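# Lay four long profiles flat along the cart floor

## Task

Put all four long profiles so they lie flat on the floor of the cart, next to one another and running lengthwise along the cart. Anything already placed correctly has to remain so at the finish. When done, release everything and withdraw so both hands are empty and away from the cart, with the robot touching nothing, still upright and not leaning.

## Robot and tools

ROBOT. A Rainbow Robotics RB-Y1: a base on two driven wheels plus two rear casters (it cannot move sideways), a torso whose lower section (the leg) folds at ankle, knee and hip, two seven-joint arms with parallel grippers, and a head camera. The base is 0.58 m wide and extends 0.10 m ahead of the wheel axle and 0.57 m behind it; turning in place sweeps a 0.58 m radius. Each wrist has a camera case jutting sideways that can strike things; with the starting arm pose the robot is up to 0.73 m wide. The bent leg can poke out past the base's front.

FRAMES. Base frame, in metres: origin on the floor midway between the drive wheels, x forward, y left, z up. left_hand and right_hand report the point between that hand's finger pads; the fingers point along the hand's -z and close along its x. chest is a spine point 0.08 m below the shoulders. base_odometry is in the odometry frame (the base frame where the scene began), heading in rad, left positive, from -3.142 to 3.142; it only counts wheel rotation, so slips and bumps make it wrong. Printed hand positions drift at long reach or under load.

move. Optional keys that form the action: base, joints, target, min_time_s, contact_limits; plus cameras and blocking. Valid actions: base and/or joints (optionally with min_time_s or contact_limits); target alone or with min_time_s; contact_limits alone. No action returns state and images only. Unknown keys make the call invalid; out-of-range values get it refused.
- base: one velocity command {x_m_s, turn_rad_s, for_s}, not a destination. x_m_s is forward speed in m/s (negative reverses), magnitude 0.005 to 0.4 or 0. turn_rad_s is rad/s, positive turns left, magnitude 0.02 to 1.509 or 0. for_s is 0.1 to 5 s, rounded to 1/30 s. Omitted speeds are 0. Acceleration is 0.4 m/s² (turning 0.5 rad/s²), so travel is about speed × for_s and the base coasts up to 1 s (turn 3.1 s) after. If |x_m_s| + 0.27 × |turn_rad_s| exceeds 0.4 both are scaled down.
- joints: a dictionary of absolute targets by joint name, radians (grippers in metres of opening). Ranges: torso_squat_rad 0 to 1.2 (higher lowers the chest); torso_shift_rad -0.3 to 0.6 (positive pushes hips forward); torso_pitch_rad -0.2 to 1.4 (positive leans forward); torso_yaw_rad -1.5 to 1.5 (positive left; raise both shoulder rolls outward 0.2 rad or more first). Combined torso limits: squat+shift <= 1.52; squat-shift+pitch <= 1.57; shift+0.5pitch-0.4squat <= 0.7; shift+0.3pitch-0.5squat <= 0.39. Arms: shoulder_pitch -2.356 to 2.356 (negative swings forward and up); left_shoulder_roll 0 to 3.141, right_shoulder_roll -3.141 to 0 (away from the body); shoulder_yaw -2.094 to 2.094; elbow -2.617 to 0.01 (negative bends); forearm_roll -3.141 to 3.141; wrist_pitch -1.57 to 1.919; hand_roll -2.705 to 2.705; gripper_m 0 to 0.1. head_pan_rad -0.523 to 0.523 (left positive), head_tilt_rad -0.35 to 1.57 (positive looks down).
- target: an absolute pose for one hand: side "left" or "right", x, y, z in metres in the base frame (-3 to 3), quat_wxyz in the same convention the hand lines print. It is solved once into joint angles, so the hand follows an arc that may bow over 0.1 m; split long moves into short steps. It is checked only against the robot's body. It cannot start while another move is still running.
- min_time_s: 0.1 to 8 s, the shortest duration for that action's arm, head and torso motions.
- contact_limits: gripper current caps in mA per gripper, 200 to 672.5, default 672.5, persisting until changed; lower means gentler grip.
- blocking: default true (returns when all motion rests); false returns in about 0.5 s while motion continues.
- cameras: list from head_camera, left_wrist_camera, right_wrist_camera, all.

wait: seconds 0 to 10, returns state; ends early when moves finish. stop: brakes all running motions. zoom_image: camera plus region [x0, y0, x1, y1] in pixels, at most 504 by 504 (head images 896x504, wrist images 644x364). finished_scene: scene, the current scene's number; irreversible.

RESULTS. move reports done or the worst status. Hand status: reached (within 10 mm and 2°), short (with the error), or refused with a reason. Joint words: done, off_target (rested away from target, may still push), time_out, contact_stop (torso only), limit_stop_at_<name> (built-in limit or self-collision guard), not_followed (arm command withheld by the arm collision check), stopped, torque_fault, limit_stop_at_motor_heat. After a refusal or an uncommanded stop, the rest of that reply's move, wait and finished_scene calls are skipped. Other lines: lidar_m (12 ranges, 30° sectors counter-clockwise from straight ahead, seen at 0.23 m height), motor_effort for the wheels (percent; high at rest means pushing something), wheel_motors_off, joint torques and external torques, wrist force/torque (uncalibrated), motor temperatures, and on_its_own for uncommanded behaviour.

GRASPING. Command a gripper opening at least 0.005 m under the object's width; off_target then is normal. Each arm handles 3 kg.

AVOID. Arms striking or squeezing each other (any part, cameras included); keep shoulder rolls about 0.5 rad apart when reaching forward. Contact torque reaching a joint's limit (shoulders 63, elbows 32.4, wrist joints 22.5 N m) freezes the robot 10 s. Motors at 80 °C lock the arm; watch for MOTOR HOT at 65 °C. Heavy loads held far forward, or sudden stops while driving, can tip the robot. The base does not halt on contact with furniture, and the upper body catching on a table edge can topple it. Do not drop profiles, release them while moving, slam or shove hard. A loose object may occasionally be nudged by outside forces. Finish with grippers open, hands withdrawn clear of the cart, nothing in contact, and the robot upright.

Each tool is called after "Emit:" as name(argument=value, ...) on one line, values as JSON.

## Session

Emit:
move()

Scene clock: 0.00 s.
Joint torques (N m): no reading
External joint torques (N m): no reading
Motor temperatures (°C): left_arm=[35 33 34 36 43 38 45] | right_arm=[38 41 34 41 42 41 38]
Wrist force (N): no reading
Wrist torque (N m): no reading
Wrist force, peak (N): no reading
base_odometry: x=+0.000 y=+0.000 heading=+0.000
lidar_m: 0.71 1.05 1.21 4.24 1.53 1.10 1.05 1.10 1.50 4.03 1.01 0.74
base_status: not commanded
joint_positions: torso_squat_rad=+0.350 torso_shift_rad=+0.000 torso_pitch_rad=+0.000 torso_yaw_rad=+0.000 left_shoulder_pitch_rad=+0.020 left_shoulder_roll_rad=+0.015 left_shoulder_yaw_rad=-0.005 left_elbow_rad=-0.192 left_forearm_roll_rad=-0.008 left_wrist_pitch_rad=-0.045 left_hand_roll_rad=+0.025 left_gripper_m=+0.101 right_shoulder_pitch_rad=-0.036 right_shoulder_roll_rad=-0.016 right_shoulder_yaw_rad=+0.004 right_elbow_rad=-0.198 right_forearm_roll_rad=-0.043 right_wrist_pitch_rad=-0.006 right_hand_roll_rad=+0.044 right_gripper_m=+0.100 head_pan_rad=+0.000 head_tilt_rad=+0.400
joint_status: not commanded
wheel_motors_off: 0
motor_effort: left_wheel=+1 right_wheel=+1
chest: x=-0.2280 y=+0.0003 z=+1.2475 quat_wxyz=(+1.000, +0.000, +0.000, +0.000) (m; base frame)
left_hand: x=-0.1388 y=+0.2314 z=+0.5683 quat_wxyz=(+0.994, +0.006, -0.109, +0.008) (m; base frame)
right_hand: x=-0.1043 y=-0.2304 z=+0.5727 quat_wxyz=(+0.993, -0.008, -0.119, +0.009) (m; base frame)
pictures: head_camera, left_wrist_camera, right_wrist_camera

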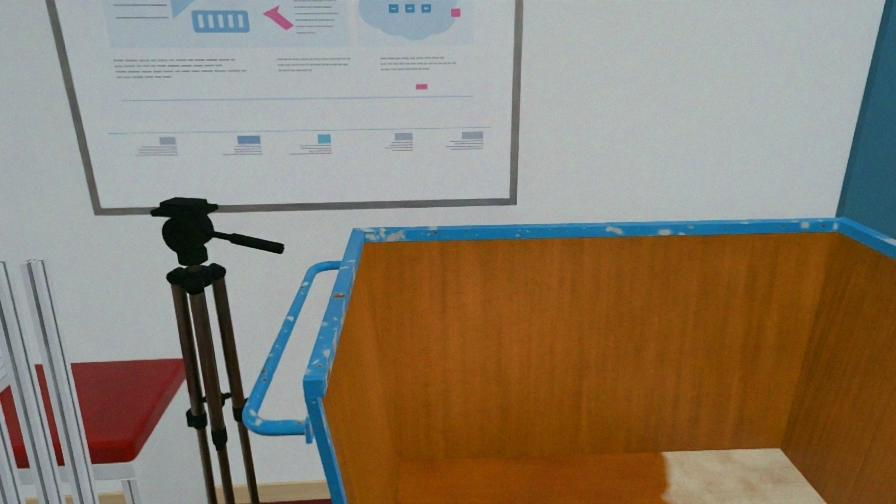

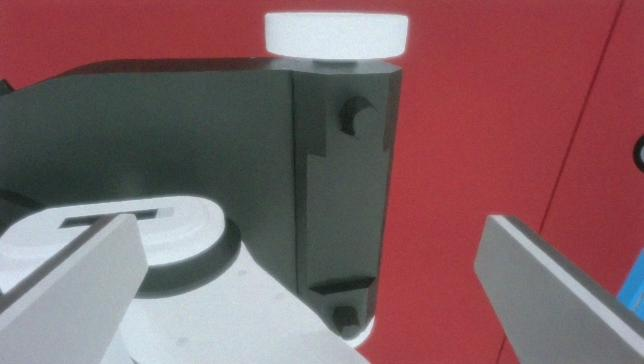

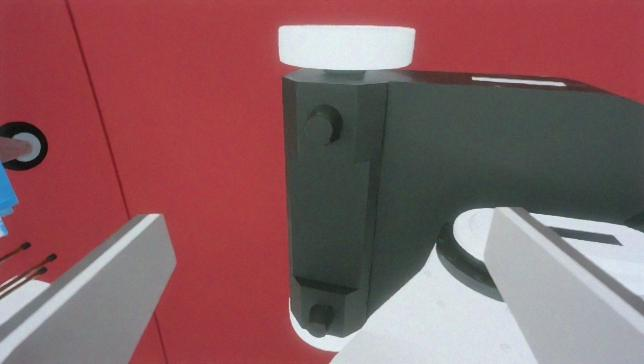

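Emit:
move(joints={"head_pan_rad": 0.5, "head_tilt_rad": 0.6}, cameras=["head_camera"])

Emit:
move(joints={"head_pan_rad": -0.5, "head_tilt_rad": 0.6}, cameras=["head_camera"])

Emit:
move(joints={"head_pan_rad": 0, "head_tilt_rad": 0.9}, cameras=["head_camera"])

Scene clock: 5.00 s.
Joint torques (N m): left_arm=[-2.19 0.69 -0.55 -0.92 -0.2 -0.6 0.1] | right_arm=[-3.81 -1.12 0.51 -1.85 0.19 -0.74 -0.25]
External joint torques (N m): left_arm=[-0.48 0.18 -0.58 -0.2 -0.2 -0.1 0.11] | right_arm=[-0.69 -0.18 0.53 -0.67 0.13 -0.23 -0.26]
Wrist force (N): left_arm=[-2.8 0.5 -8.8] | right_arm=[-6.5 -4.7 -11.7]
Wrist torque (N m): left_arm=[-0.31 -0.38 0.22] | right_arm=[0.08 -0.58 -0.37]
Wrist force, peak (N): left_arm=[-3.0 0.8 -9.2] | right_arm=[-6.8 -4.6 -12.0]
move: done
base_odometry: x=+0.000 y=+0.000 heading=+0.000
lidar_m: 0.71 1.05 1.20 4.23 1.53 1.10 1.05 1.10 1.49 4.03 1.00 0.74
base_status: not commanded
joint_positions: torso_squat_rad=+0.350 torso_shift_rad=+0.000 torso_pitch_rad=+0.000 torso_yaw_rad=+0.000 left_shoulder_pitch_rad=+0.020 left_shoulder_roll_rad=+0.015 left_shoulder_yaw_rad=-0.005 left_elbow_rad=-0.192 left_forearm_roll_rad=-0.008 left_wrist_pitch_rad=-0.045 left_hand_roll_rad=+0.025 left_gripper_m=+0.101 right_shoulder_pitch_rad=-0.036 right_shoulder_roll_rad=-0.016 right_shoulder_yaw_rad=+0.004 right_elbow_rad=-0.198 right_forearm_roll_rad=-0.043 right_wrist_pitch_rad=-0.006 right_hand_roll_rad=+0.044 right_gripper_m=+0.100 head_pan_rad=+0.500 head_tilt_rad=+0.600
joint_status: all done
wheel_motors_off: 0
motor_effort: left_wheel=+0(1) right_wheel=-1(3)
chest: x=-0.2280 y=+0.0003 z=+1.2475 quat_wxyz=(+1.000, +0.000, +0.000, +0.000) (m; base frame)
left_hand: x=-0.1388 y=+0.2314 z=+0.5683 quat_wxyz=(+0.994, +0.006, -0.109, +0.008) (m; base frame)
right_hand: x=-0.1043 y=-0.2304 z=+0.5727 quat_wxyz=(+0.993, -0.008, -0.119, +0.009) (m; base frame)
pictures: head_camera
camera_calibration:
head_camera: T_world_to_cam=[[0.426236, -0.904611, 0.00124538, 0.0919231], [-0.473983, -0.224504, -0.851433, 1.19176], [0.770495, 0.362321, -0.524462, 0.858892], [0, 0, 0, 1]] pos_world=[-0.13608, 0.0395146, 1.46504]

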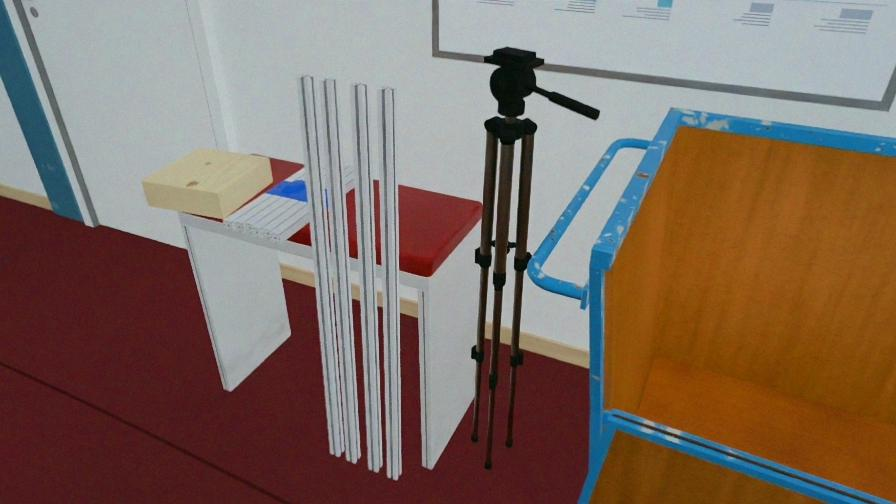

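Scene clock: 6.33 s.
Joint torques (N m): left_arm=[-1.97 0.33 -0.77 -1.1 -0.06 -0.47 0.23] | right_arm=[-4.01 -0.9 0.51 -1.89 0.41 -0.58 -0.13]
External joint torques (N m): left_arm=[-0.27 -0.18 -0.8 -0.38 -0.07 0.03 0.24] | right_arm=[-0.89 0.04 0.53 -0.71 0.36 -0.07 -0.14]
Wrist force (N): left_arm=[-2.2 0.6 -9.0] | right_arm=[-6.4 -4.5 -11.5]
Wrist torque (N m): left_arm=[-0.31 -0.30 0.20] | right_arm=[0.04 -0.56 -0.37]
Wrist force, peak (N): left_arm=[-2.7 0.4 -9.2] | right_arm=[-6.6 -4.8 -12.1]
move: done
base_odometry: x=+0.000 y=+0.000 heading=+0.000
lidar_m: 0.71 1.05 1.20 4.24 1.53 1.12 1.05 1.10 1.49 4.03 1.01 0.74
base_status: not commanded
joint_positions: torso_squat_rad=+0.350 torso_shift_rad=+0.000 torso_pitch_rad=+0.000 torso_yaw_rad=+0.000 left_shoulder_pitch_rad=+0.020 left_shoulder_roll_rad=+0.015 left_shoulder_yaw_rad=-0.005 left_elbow_rad=-0.192 left_forearm_roll_rad=-0.008 left_wrist_pitch_rad=-0.045 left_hand_roll_rad=+0.025 left_gripper_m=+0.101 right_shoulder_pitch_rad=-0.036 right_shoulder_roll_rad=-0.016 right_shoulder_yaw_rad=+0.004 right_elbow_rad=-0.198 right_forearm_roll_rad=-0.043 right_wrist_pitch_rad=-0.006 right_hand_roll_rad=+0.044 right_gripper_m=+0.100 head_pan_rad=-0.500 head_tilt_rad=+0.600
joint_status: all done
wheel_motors_off: 0
motor_effort: left_wheel=+0(1) right_wheel=-1(3)
chest: x=-0.2280 y=+0.0003 z=+1.2475 quat_wxyz=(+1.000, +0.000, +0.000, +0.000) (m; base frame)
left_hand: x=-0.1388 y=+0.2314 z=+0.5683 quat_wxyz=(+0.994, +0.006, -0.109, +0.008) (m; base frame)
right_hand: x=-0.1043 y=-0.2304 z=+0.5727 quat_wxyz=(+0.993, -0.008, -0.119, +0.009) (m; base frame)
pictures: head_camera
camera_calibration:
head_camera: T_world_to_cam=[[-0.530825, -0.847481, 0.00125158, -0.105268], [-0.444437, 0.277118, -0.851869, 1.19824], [0.721596, -0.45275, -0.523753, 0.848241], [0, 0, 0, 1]] pos_world=[-0.135425, -0.0372244, 1.46514]

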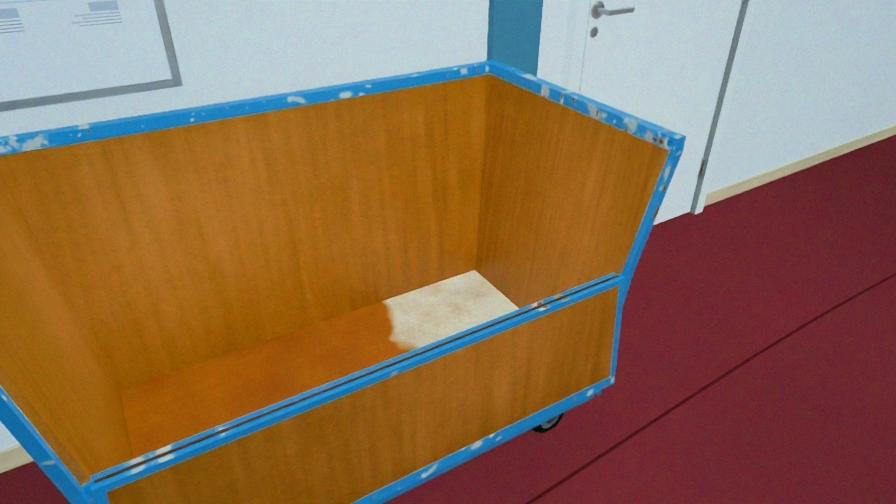

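Scene clock: 7.33 s.
Joint torques (N m): left_arm=[-1.98 1.03 0.15 -0.95 -0.17 -0.45 0.15] | right_arm=[-3.95 -1.36 0.24 -2.05 0.24 -0.61 -0.12]
External joint torques (N m): left_arm=[-0.28 0.52 0.11 -0.24 -0.18 0.05 0.16] | right_arm=[-0.82 -0.42 0.26 -0.87 0.18 -0.1 -0.14]
Wrist force (N): left_arm=[-2.7 0.2 -8.9] | right_arm=[-6.3 -4.7 -11.9]
Wrist torque (N m): left_arm=[-0.27 -0.35 0.21] | right_arm=[0.08 -0.55 -0.35]
Wrist force, peak (N): left_arm=[-2.6 0.3 -9.2] | right_arm=[-6.6 -4.6 -12.0]
move: done
base_odometry: x=+0.000 y=+0.000 heading=+0.000
lidar_m: 0.72 1.06 1.19 4.23 1.52 1.10 1.05 1.09 1.49 4.03 1.01 0.74
base_status: not commanded
joint_positions: torso_squat_rad=+0.350 torso_shift_rad=+0.000 torso_pitch_rad=+0.000 torso_yaw_rad=+0.000 left_shoulder_pitch_rad=+0.020 left_shoulder_roll_rad=+0.015 left_shoulder_yaw_rad=-0.005 left_elbow_rad=-0.192 left_forearm_roll_rad=-0.008 left_wrist_pitch_rad=-0.045 left_hand_roll_rad=+0.025 left_gripper_m=+0.101 right_shoulder_pitch_rad=-0.036 right_shoulder_roll_rad=-0.016 right_shoulder_yaw_rad=+0.004 right_elbow_rad=-0.198 right_forearm_roll_rad=-0.043 right_wrist_pitch_rad=-0.006 right_hand_roll_rad=+0.044 right_gripper_m=+0.100 head_pan_rad=+0.000 head_tilt_rad=+0.900
joint_status: all done
wheel_motors_off: 0
motor_effort: left_wheel=+1(1) right_wheel=-1(2)
chest: x=-0.2280 y=+0.0003 z=+1.2475 quat_wxyz=(+1.000, +0.000, +0.000, +0.000) (m; base frame)
left_hand: x=-0.1388 y=+0.2314 z=+0.5683 quat_wxyz=(+0.994, +0.006, -0.109, +0.008) (m; base frame)
right_hand: x=-0.1043 y=-0.2304 z=+0.5727 quat_wxyz=(+0.993, -0.008, -0.119, +0.009) (m; base frame)
pictures: head_camera
camera_calibration:
head_camera: T_world_to_cam=[[-0.0567797, -0.998205, 0.0190258, -0.033261], [-0.751555, 0.0301897, -0.658979, 0.855837], [0.657222, -0.0517155, -0.751921, 1.16505], [0, 0, 0, 1]] pos_world=[-0.124375, 0.00121237, 1.44064]

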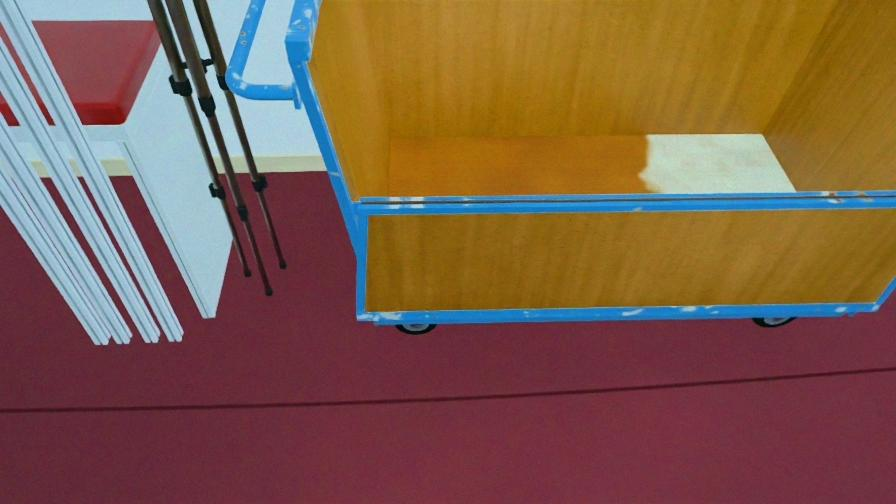

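Emit:
move(base={"turn_rad_s": 0.7, "for_s": 1.5}, joints={"head_pan_rad": 0.0, "head_tilt_rad": 0.7}, cameras=["head_camera"])

Emit:
move(base={"x_m_s": 0.3, "for_s": 1.9})

Emit:
move(base={"turn_rad_s": -0.7, "for_s": 1.5}, joints={"head_pan_rad": 0.3, "head_tilt_rad": 0.6}, cameras=["head_camera"])

Scene clock: 87.13 s.
Joint torques (N m): left_arm=[-2.09 0.14 -0.41 -0.91 -0.05 -0.36 0.44] | right_arm=[-3.77 -0.8 0.68 -1.82 0.12 -0.59 -0.31]
External joint torques (N m): left_arm=[-0.38 -0.37 -0.45 -0.19 -0.06 0.14 0.45] | right_arm=[-0.64 0.14 0.71 -0.64 0.06 -0.08 -0.33]
Wrist force (N): left_arm=[-2.4 0.4 -8.6] | right_arm=[-6.6 -4.5 -11.6]
Wrist torque (N m): left_arm=[-0.30 -0.31 0.20] | right_arm=[0.05 -0.59 -0.36]
Wrist force, peak (N): left_arm=[-2.6 0.7 -9.1] | right_arm=[-6.6 -4.8 -12.1]
move: done
base_odometry: x=+0.000 y=+0.000 heading=+1.049
lidar_m: 1.20 4.16 1.51 1.11 1.07 1.10 1.52 4.03 1.01 0.75 0.71 1.05
base_status: done (sent for 1.5 of 1.5 s)
joint_positions: torso_squat_rad=+0.350 torso_shift_rad=+0.000 torso_pitch_rad=+0.000 torso_yaw_rad=+0.000 left_shoulder_pitch_rad=+0.020 left_shoulder_roll_rad=+0.015 left_shoulder_yaw_rad=-0.005 left_elbow_rad=-0.192 left_forearm_roll_rad=-0.008 left_wrist_pitch_rad=-0.045 left_hand_roll_rad=+0.025 left_gripper_m=+0.101 right_shoulder_pitch_rad=-0.036 right_shoulder_roll_rad=-0.016 right_shoulder_yaw_rad=+0.004 right_elbow_rad=-0.198 right_forearm_roll_rad=-0.043 right_wrist_pitch_rad=-0.006 right_hand_roll_rad=+0.044 right_gripper_m=+0.100 head_pan_rad=+0.000 head_tilt_rad=+0.700
joint_status: all done
wheel_motors_off: 0
motor_effort: left_wheel=+8(50) right_wheel=+14(54)
chest: x=-0.2280 y=+0.0003 z=+1.2475 quat_wxyz=(+1.000, +0.000, +0.000, +0.000) (m; base frame)
left_hand: x=-0.1388 y=+0.2314 z=+0.5683 quat_wxyz=(+0.994, +0.006, -0.109, +0.008) (m; base frame)
right_hand: x=-0.1043 y=-0.2304 z=+0.5727 quat_wxyz=(+0.993, -0.008, -0.119, +0.009) (m; base frame)
pictures: head_camera
camera_calibration:
head_camera: T_world_to_cam=[[-0.05929, -0.998213, 0.00738796, -0.0169437], [-0.605736, 0.0300938, -0.795096, 1.08293], [0.793453, -0.0516164, -0.606439, 0.982533], [0, 0, 0, 1]] pos_world=[-0.124629, 0.001212, 1.457]

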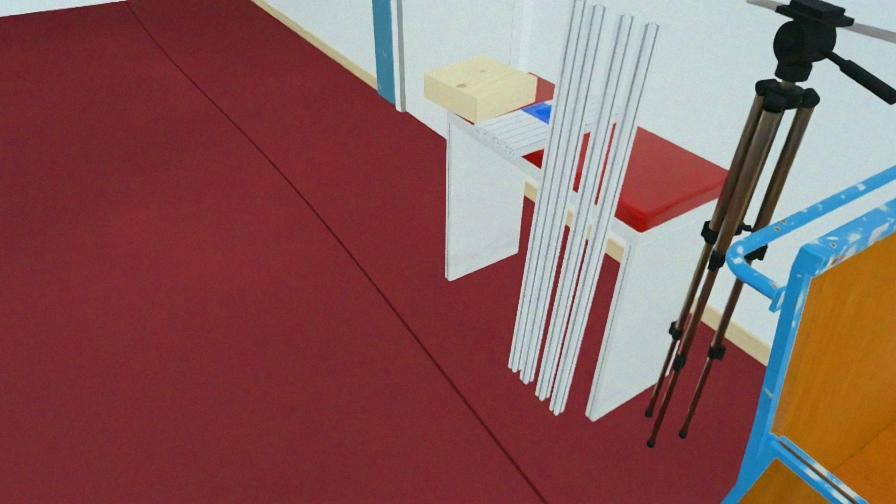

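Scene clock: 90.23 s.
Joint torques (N m): left_arm=[-1.28 0.51 -0.35 -0.96 -0.17 -0.53 0.11] | right_arm=[-3.24 -0.71 0.3 -1.63 0.17 -0.56 -0.3]
External joint torques (N m): left_arm=[0.43 0 -0.38 -0.24 -0.18 -0.04 0.12] | right_arm=[-0.11 0.23 0.33 -0.45 0.11 -0.05 -0.32]
Wrist force (N): left_arm=[-2.7 0.3 -8.9] | right_arm=[-6.5 -4.6 -11.7]
Wrist torque (N m): left_arm=[-0.30 -0.38 0.18] | right_arm=[0.05 -0.58 -0.36]
Wrist force, peak (N): left_arm=[-2.7 0.6 -9.2] | right_arm=[-6.6 -4.7 -12.1]
move: done
base_odometry: x=+0.283 y=+0.494 heading=+1.050
lidar_m: 1.02 4.76 1.93 1.41 1.35 1.41 1.91 1.64 0.63 0.56 0.58 0.57
base_status: done (sent for 1.9 of 1.9 s)
joint_positions: torso_squat_rad=+0.350 torso_shift_rad=+0.000 torso_pitch_rad=+0.000 torso_yaw_rad=+0.000 left_shoulder_pitch_rad=+0.020 left_shoulder_roll_rad=+0.015 left_shoulder_yaw_rad=-0.005 left_elbow_rad=-0.192 left_forearm_roll_rad=-0.008 left_wrist_pitch_rad=-0.045 left_hand_roll_rad=+0.025 left_gripper_m=+0.101 right_shoulder_pitch_rad=-0.036 right_shoulder_roll_rad=-0.016 right_shoulder_yaw_rad=+0.004 right_elbow_rad=-0.198 right_forearm_roll_rad=-0.043 right_wrist_pitch_rad=-0.006 right_hand_roll_rad=+0.044 right_gripper_m=+0.100 head_pan_rad=+0.000 head_tilt_rad=+0.700
joint_status: not commanded
wheel_motors_off: 0
motor_effort: left_wheel=+11(52) right_wheel=-13(54)
chest: x=-0.2280 y=+0.0003 z=+1.2475 quat_wxyz=(+1.000, +0.000, +0.000, +0.000) (m; base frame)
left_hand: x=-0.1387 y=+0.2314 z=+0.5683 quat_wxyz=(+0.994, +0.006, -0.109, +0.008) (m; base frame)
right_hand: x=-0.1042 y=-0.2304 z=+0.5727 quat_wxyz=(+0.993, -0.008, -0.119, +0.009) (m; base frame)
camera_calibration:
head_camera: T_world_to_cam=[[-0.05929, -0.998213, 0.00738796, -0.0169378], [-0.605736, 0.0300938, -0.795096, 1.08299], [0.793453, -0.0516164, -0.606439, 0.982453], [0, 0, 0, 1]] pos_world=[-0.124529, 0.001212, 1.457]
left_wrist_camera: T_world_to_cam=[[0.967581, 0.0356778, 0.250029, -0.0166561], [-0.0851368, -0.885955, 0.455889, -0.0339288], [0.23778, -0.462396, -0.854196, 0.704194], [0, 0, 0, 1]] pos_world=[-0.154216, 0.296152, 0.621152]
right_wrist_camera: T_world_to_cam=[[-0.970105, -0.00192391, -0.242676, 0.0390903], [-0.108101, 0.89871, 0.425011, -0.0174099], [0.217278, 0.438539, -0.872051, 0.697205], [0, 0, 0, 1]] pos_world=[-0.115448, -0.29003, 0.624884]

Scene clock: 93.67 s.
Joint torques (N m): left_arm=[-1.22 0.07 0.1 -1.05 -0.22 -0.58 0.06] | right_arm=[-4.05 -0.73 0.34 -1.42 0.24 -0.6 -0.34]
External joint torques (N m): left_arm=[0.49 -0.44 0.06 -0.33 -0.23 -0.09 0.07] | right_arm=[-0.92 0.21 0.36 -0.24 0.18 -0.09 -0.35]
Wrist force (N): left_arm=[-2.4 0.4 -8.7] | right_arm=[-6.4 -4.4 -11.7]
Wrist torque (N m): left_arm=[-0.29 -0.32 0.20] | right_arm=[0.05 -0.56 -0.36]
Wrist force, peak (N): left_arm=[-2.6 0.3 -9.1] | right_arm=[-6.6 -4.6 -12.1]
move: done
base_odometry: x=+0.283 y=+0.494 heading=+0.001
lidar_m: 0.57 0.58 1.02 4.74 1.93 1.41 1.33 1.40 1.89 1.66 0.63 0.57
base_status: done (sent for 1.5 of 1.5 s)
joint_positions: torso_squat_rad=+0.350 torso_shift_rad=+0.000 torso_pitch_rad=+0.000 torso_yaw_rad=+0.000 left_shoulder_pitch_rad=+0.020 left_shoulder_roll_rad=+0.015 left_shoulder_yaw_rad=-0.005 left_elbow_rad=-0.192 left_forearm_roll_rad=-0.008 left_wrist_pitch_rad=-0.045 left_hand_roll_rad=+0.025 left_gripper_m=+0.101 right_shoulder_pitch_rad=-0.036 right_shoulder_roll_rad=-0.016 right_shoulder_yaw_rad=+0.004 right_elbow_rad=-0.198 right_forearm_roll_rad=-0.043 right_wrist_pitch_rad=-0.006 right_hand_roll_rad=+0.044 right_gripper_m=+0.100 head_pan_rad=+0.300 head_tilt_rad=+0.600
joint_status: all done
wheel_motors_off: 0
motor_effort: left_wheel=+18(44) right_wheel=+7(50)
chest: x=-0.2280 y=+0.0003 z=+1.2475 quat_wxyz=(+1.000, +0.000, +0.000, +0.000) (m; base frame)
left_hand: x=-0.1388 y=+0.2314 z=+0.5683 quat_wxyz=(+0.994, +0.006, -0.109, +0.008) (m; base frame)
right_hand: x=-0.1043 y=-0.2304 z=+0.5727 quat_wxyz=(+0.993, -0.008, -0.119, +0.009) (m; base frame)
pictures: head_camera
camera_calibration:
head_camera: T_world_to_cam=[[0.238061, -0.971249, 0.0013325, 0.0531106], [-0.509025, -0.125934, -0.851489, 1.18454], [0.827176, 0.202028, -0.524371, 0.870549], [0, 0, 0, 1]] pos_world=[-0.129779, 0.0248829, 1.46504]

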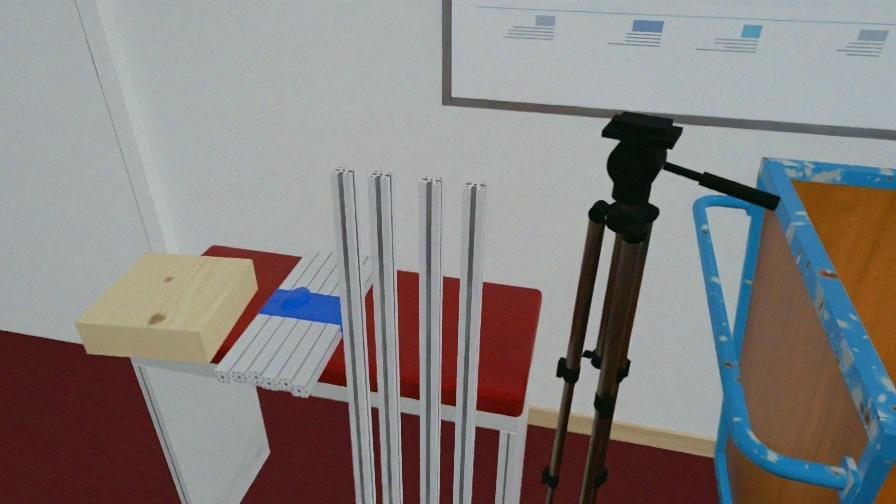

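Emit:
move(joints={"head_pan_rad": 0.25, "head_tilt_rad": 0.95, "torso_squat_rad": 0.9, "torso_shift_rad": 0.4}, cameras=["head_camera"])

Emit:
zoom_image(camera="head_camera", region=[250, 100, 600, 300])

Scene clock: 101.83 s.
Joint torques (N m): left_arm=[-1.64 0.29 -0.46 -0.95 -0.09 -0.53 0.1] | right_arm=[-3.82 -1.28 -0.13 -1.66 0.34 -0.65 -0.3]
External joint torques (N m): left_arm=[0.06 -0.22 -0.5 -0.23 -0.1 -0.03 0.11] | right_arm=[-0.7 -0.34 -0.11 -0.49 0.29 -0.14 -0.31]
Wrist force (N): left_arm=[-2.1 0.3 -8.4] | right_arm=[-6.3 -4.3 -12.0]
Wrist torque (N m): left_arm=[-0.25 -0.28 0.20] | right_arm=[0.07 -0.57 -0.36]
Wrist force, peak (N): left_arm=[-2.8 -0.1 -9.2] | right_arm=[-6.9 -4.6 -12.1]
move: done
base_odometry: x=+0.283 y=+0.494 heading=+0.001
lidar_m: 0.57 0.58 1.01 4.74 1.93 1.41 1.33 1.39 1.88 1.65 0.63 0.57
base_status: not commanded
joint_positions: torso_squat_rad=+0.900 torso_shift_rad=+0.400 torso_pitch_rad=+0.000 torso_yaw_rad=+0.000 left_shoulder_pitch_rad=+0.020 left_shoulder_roll_rad=+0.015 left_shoulder_yaw_rad=-0.005 left_elbow_rad=-0.192 left_forearm_roll_rad=-0.008 left_wrist_pitch_rad=-0.045 left_hand_roll_rad=+0.025 left_gripper_m=+0.101 right_shoulder_pitch_rad=-0.036 right_shoulder_roll_rad=-0.016 right_shoulder_yaw_rad=+0.004 right_elbow_rad=-0.198 right_forearm_roll_rad=-0.043 right_wrist_pitch_rad=-0.006 right_hand_roll_rad=+0.044 right_gripper_m=+0.100 head_pan_rad=+0.250 head_tilt_rad=+0.950
joint_status: all done
wheel_motors_off: 0
motor_effort: left_wheel=+18(21) right_wheel=+4(11)
chest: x=-0.0586 y=+0.0003 z=+0.9907 quat_wxyz=(+1.000, +0.000, +0.000, +0.000) (m; base frame)
left_hand: x=+0.0307 y=+0.2313 z=+0.3115 quat_wxyz=(+0.994, +0.006, -0.109, +0.008) (m; base frame)
right_hand: x=+0.0652 y=-0.2304 z=+0.3159 quat_wxyz=(+0.993, -0.008, -0.119, +0.009) (m; base frame)
pictures: head_camera
camera_calibration:
head_camera: T_world_to_cam=[[0.192962, -0.980964, 0.0217903, -0.0129578], [-0.766673, -0.164595, -0.620582, 0.767738], [0.612355, 0.103043, -0.783839, 0.896922], [0, 0, 0, 1]] pos_world=[0.0418698, 0.0212332, 1.17977]

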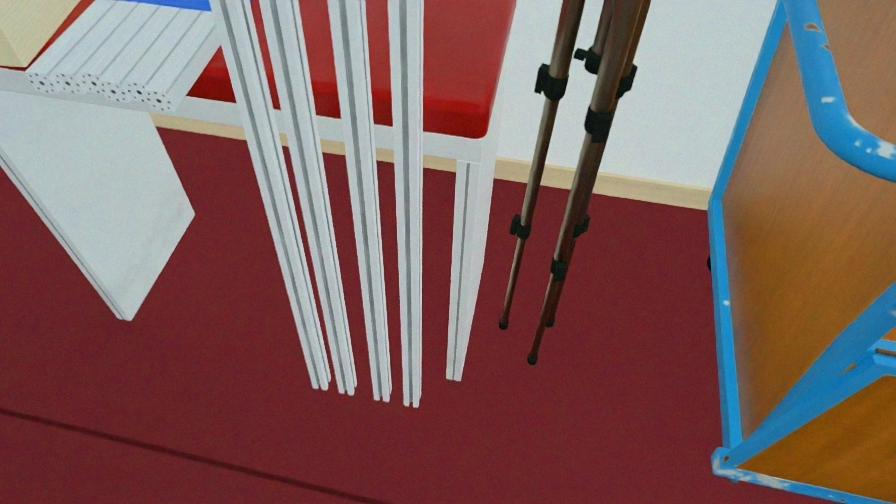

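Scaled by 1.440 from the camera's 896x504 image, which has a finer 1280x720 frame.

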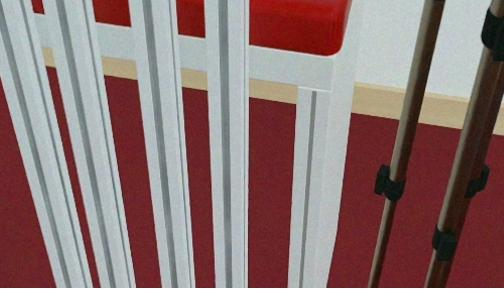

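Emit:
move(joints={"torso_squat_rad": 1.0, "torso_shift_rad": 0.5, "torso_pitch_rad": 0.2, "head_pan_rad": 0.2, "head_tilt_rad": 0.8, "left_gripper_m": 0.055, "left_shoulder_roll_rad": 0.25, "right_shoulder_roll_rad": -0.1}, cameras=["head_camera"])

Emit:
move(target={"side": "left", "x": 0.30, "y": 0.172, "z": 0.545, "quat_wxyz": [0.5196, 0.4797, -0.4797, -0.5196]}, cameras=["head_camera", "left_wrist_camera"])

Scene clock: 131.40 s.
Joint torques (N m): left_arm=[3.69 5.69 -0.1 0.86 -0.11 -0.13 0.03] | right_arm=[1.16 -3.14 0.68 0.18 0.06 -0.03 -0.23]
External joint torques (N m): left_arm=[0.35 -0.97 -0.71 -0.34 -0.15 0.01 0.02] | right_arm=[-0.92 0.11 0.99 -0.59 0.05 0.13 -0.24]
Wrist force (N): left_arm=[-1.3 -1.2 -8.5] | right_arm=[-5.4 -4.0 -11.8]
Wrist torque (N m): left_arm=[-0.20 -0.27 0.19] | right_arm=[0.03 -0.53 -0.34]
Wrist force, peak (N): left_arm=[-1.9 -1.5 -10.0] | right_arm=[-6.2 -3.7 -13.1]
move: limit_stop_at_own_body_right_arm
base_odometry: x=+0.283 y=+0.494 heading=+0.001
lidar_m: 0.59 0.57 1.02 4.74 1.93 1.40 1.33 1.39 1.89 1.64 0.64 0.58
base_status: not commanded
joint_positions: torso_squat_rad=+0.993 torso_shift_rad=+0.493 torso_pitch_rad=+0.187 torso_yaw_rad=+0.000 left_shoulder_pitch_rad=+0.020 left_shoulder_roll_rad=+0.250 left_shoulder_yaw_rad=-0.005 left_elbow_rad=-0.192 left_forearm_roll_rad=-0.008 left_wrist_pitch_rad=-0.045 left_hand_roll_rad=+0.025 left_gripper_m=+0.055 right_shoulder_pitch_rad=-0.036 right_shoulder_roll_rad=-0.100 right_shoulder_yaw_rad=+0.004 right_elbow_rad=-0.198 right_forearm_roll_rad=-0.043 right_wrist_pitch_rad=-0.006 right_hand_roll_rad=+0.044 right_gripper_m=+0.100 head_pan_rad=+0.200 head_tilt_rad=+0.800
joint_status: torso_squat_rad limit_stop_at_own_body_right_arm (moved +0.093 of +0.100); torso_shift_rad limit_stop_at_own_body_right_arm (moved +0.093 of +0.100); torso_pitch_rad limit_stop_at_own_body_right_arm (moved +0.187 of +0.200); the others done
wheel_motors_off: 0
motor_effort: left_wheel=+12(20) right_wheel=-1(14)
chest: x=+0.0104 y=+0.0003 z=+0.9212 quat_wxyz=(+0.996, +0.000, +0.093, +0.000) (m; base frame)
left_hand: x=-0.0244 y=+0.4073 z=+0.2602 quat_wxyz=(+0.992, +0.121, -0.016, -0.018) (m; base frame)
right_hand: x=+0.0081 y=-0.2945 z=+0.2388 quat_wxyz=(+0.998, -0.048, -0.026, +0.017) (m; base frame)
pictures: head_camera
camera_calibration:
head_camera: T_world_to_cam=[[0.141138, -0.989902, -0.0131927, 0.0108493], [-0.798343, -0.105925, -0.592814, 0.772189], [0.585431, 0.094201, -0.805231, 0.797522], [0, 0, 0, 1]] pos_world=[0.148046, 0.0174067, 1.1001]

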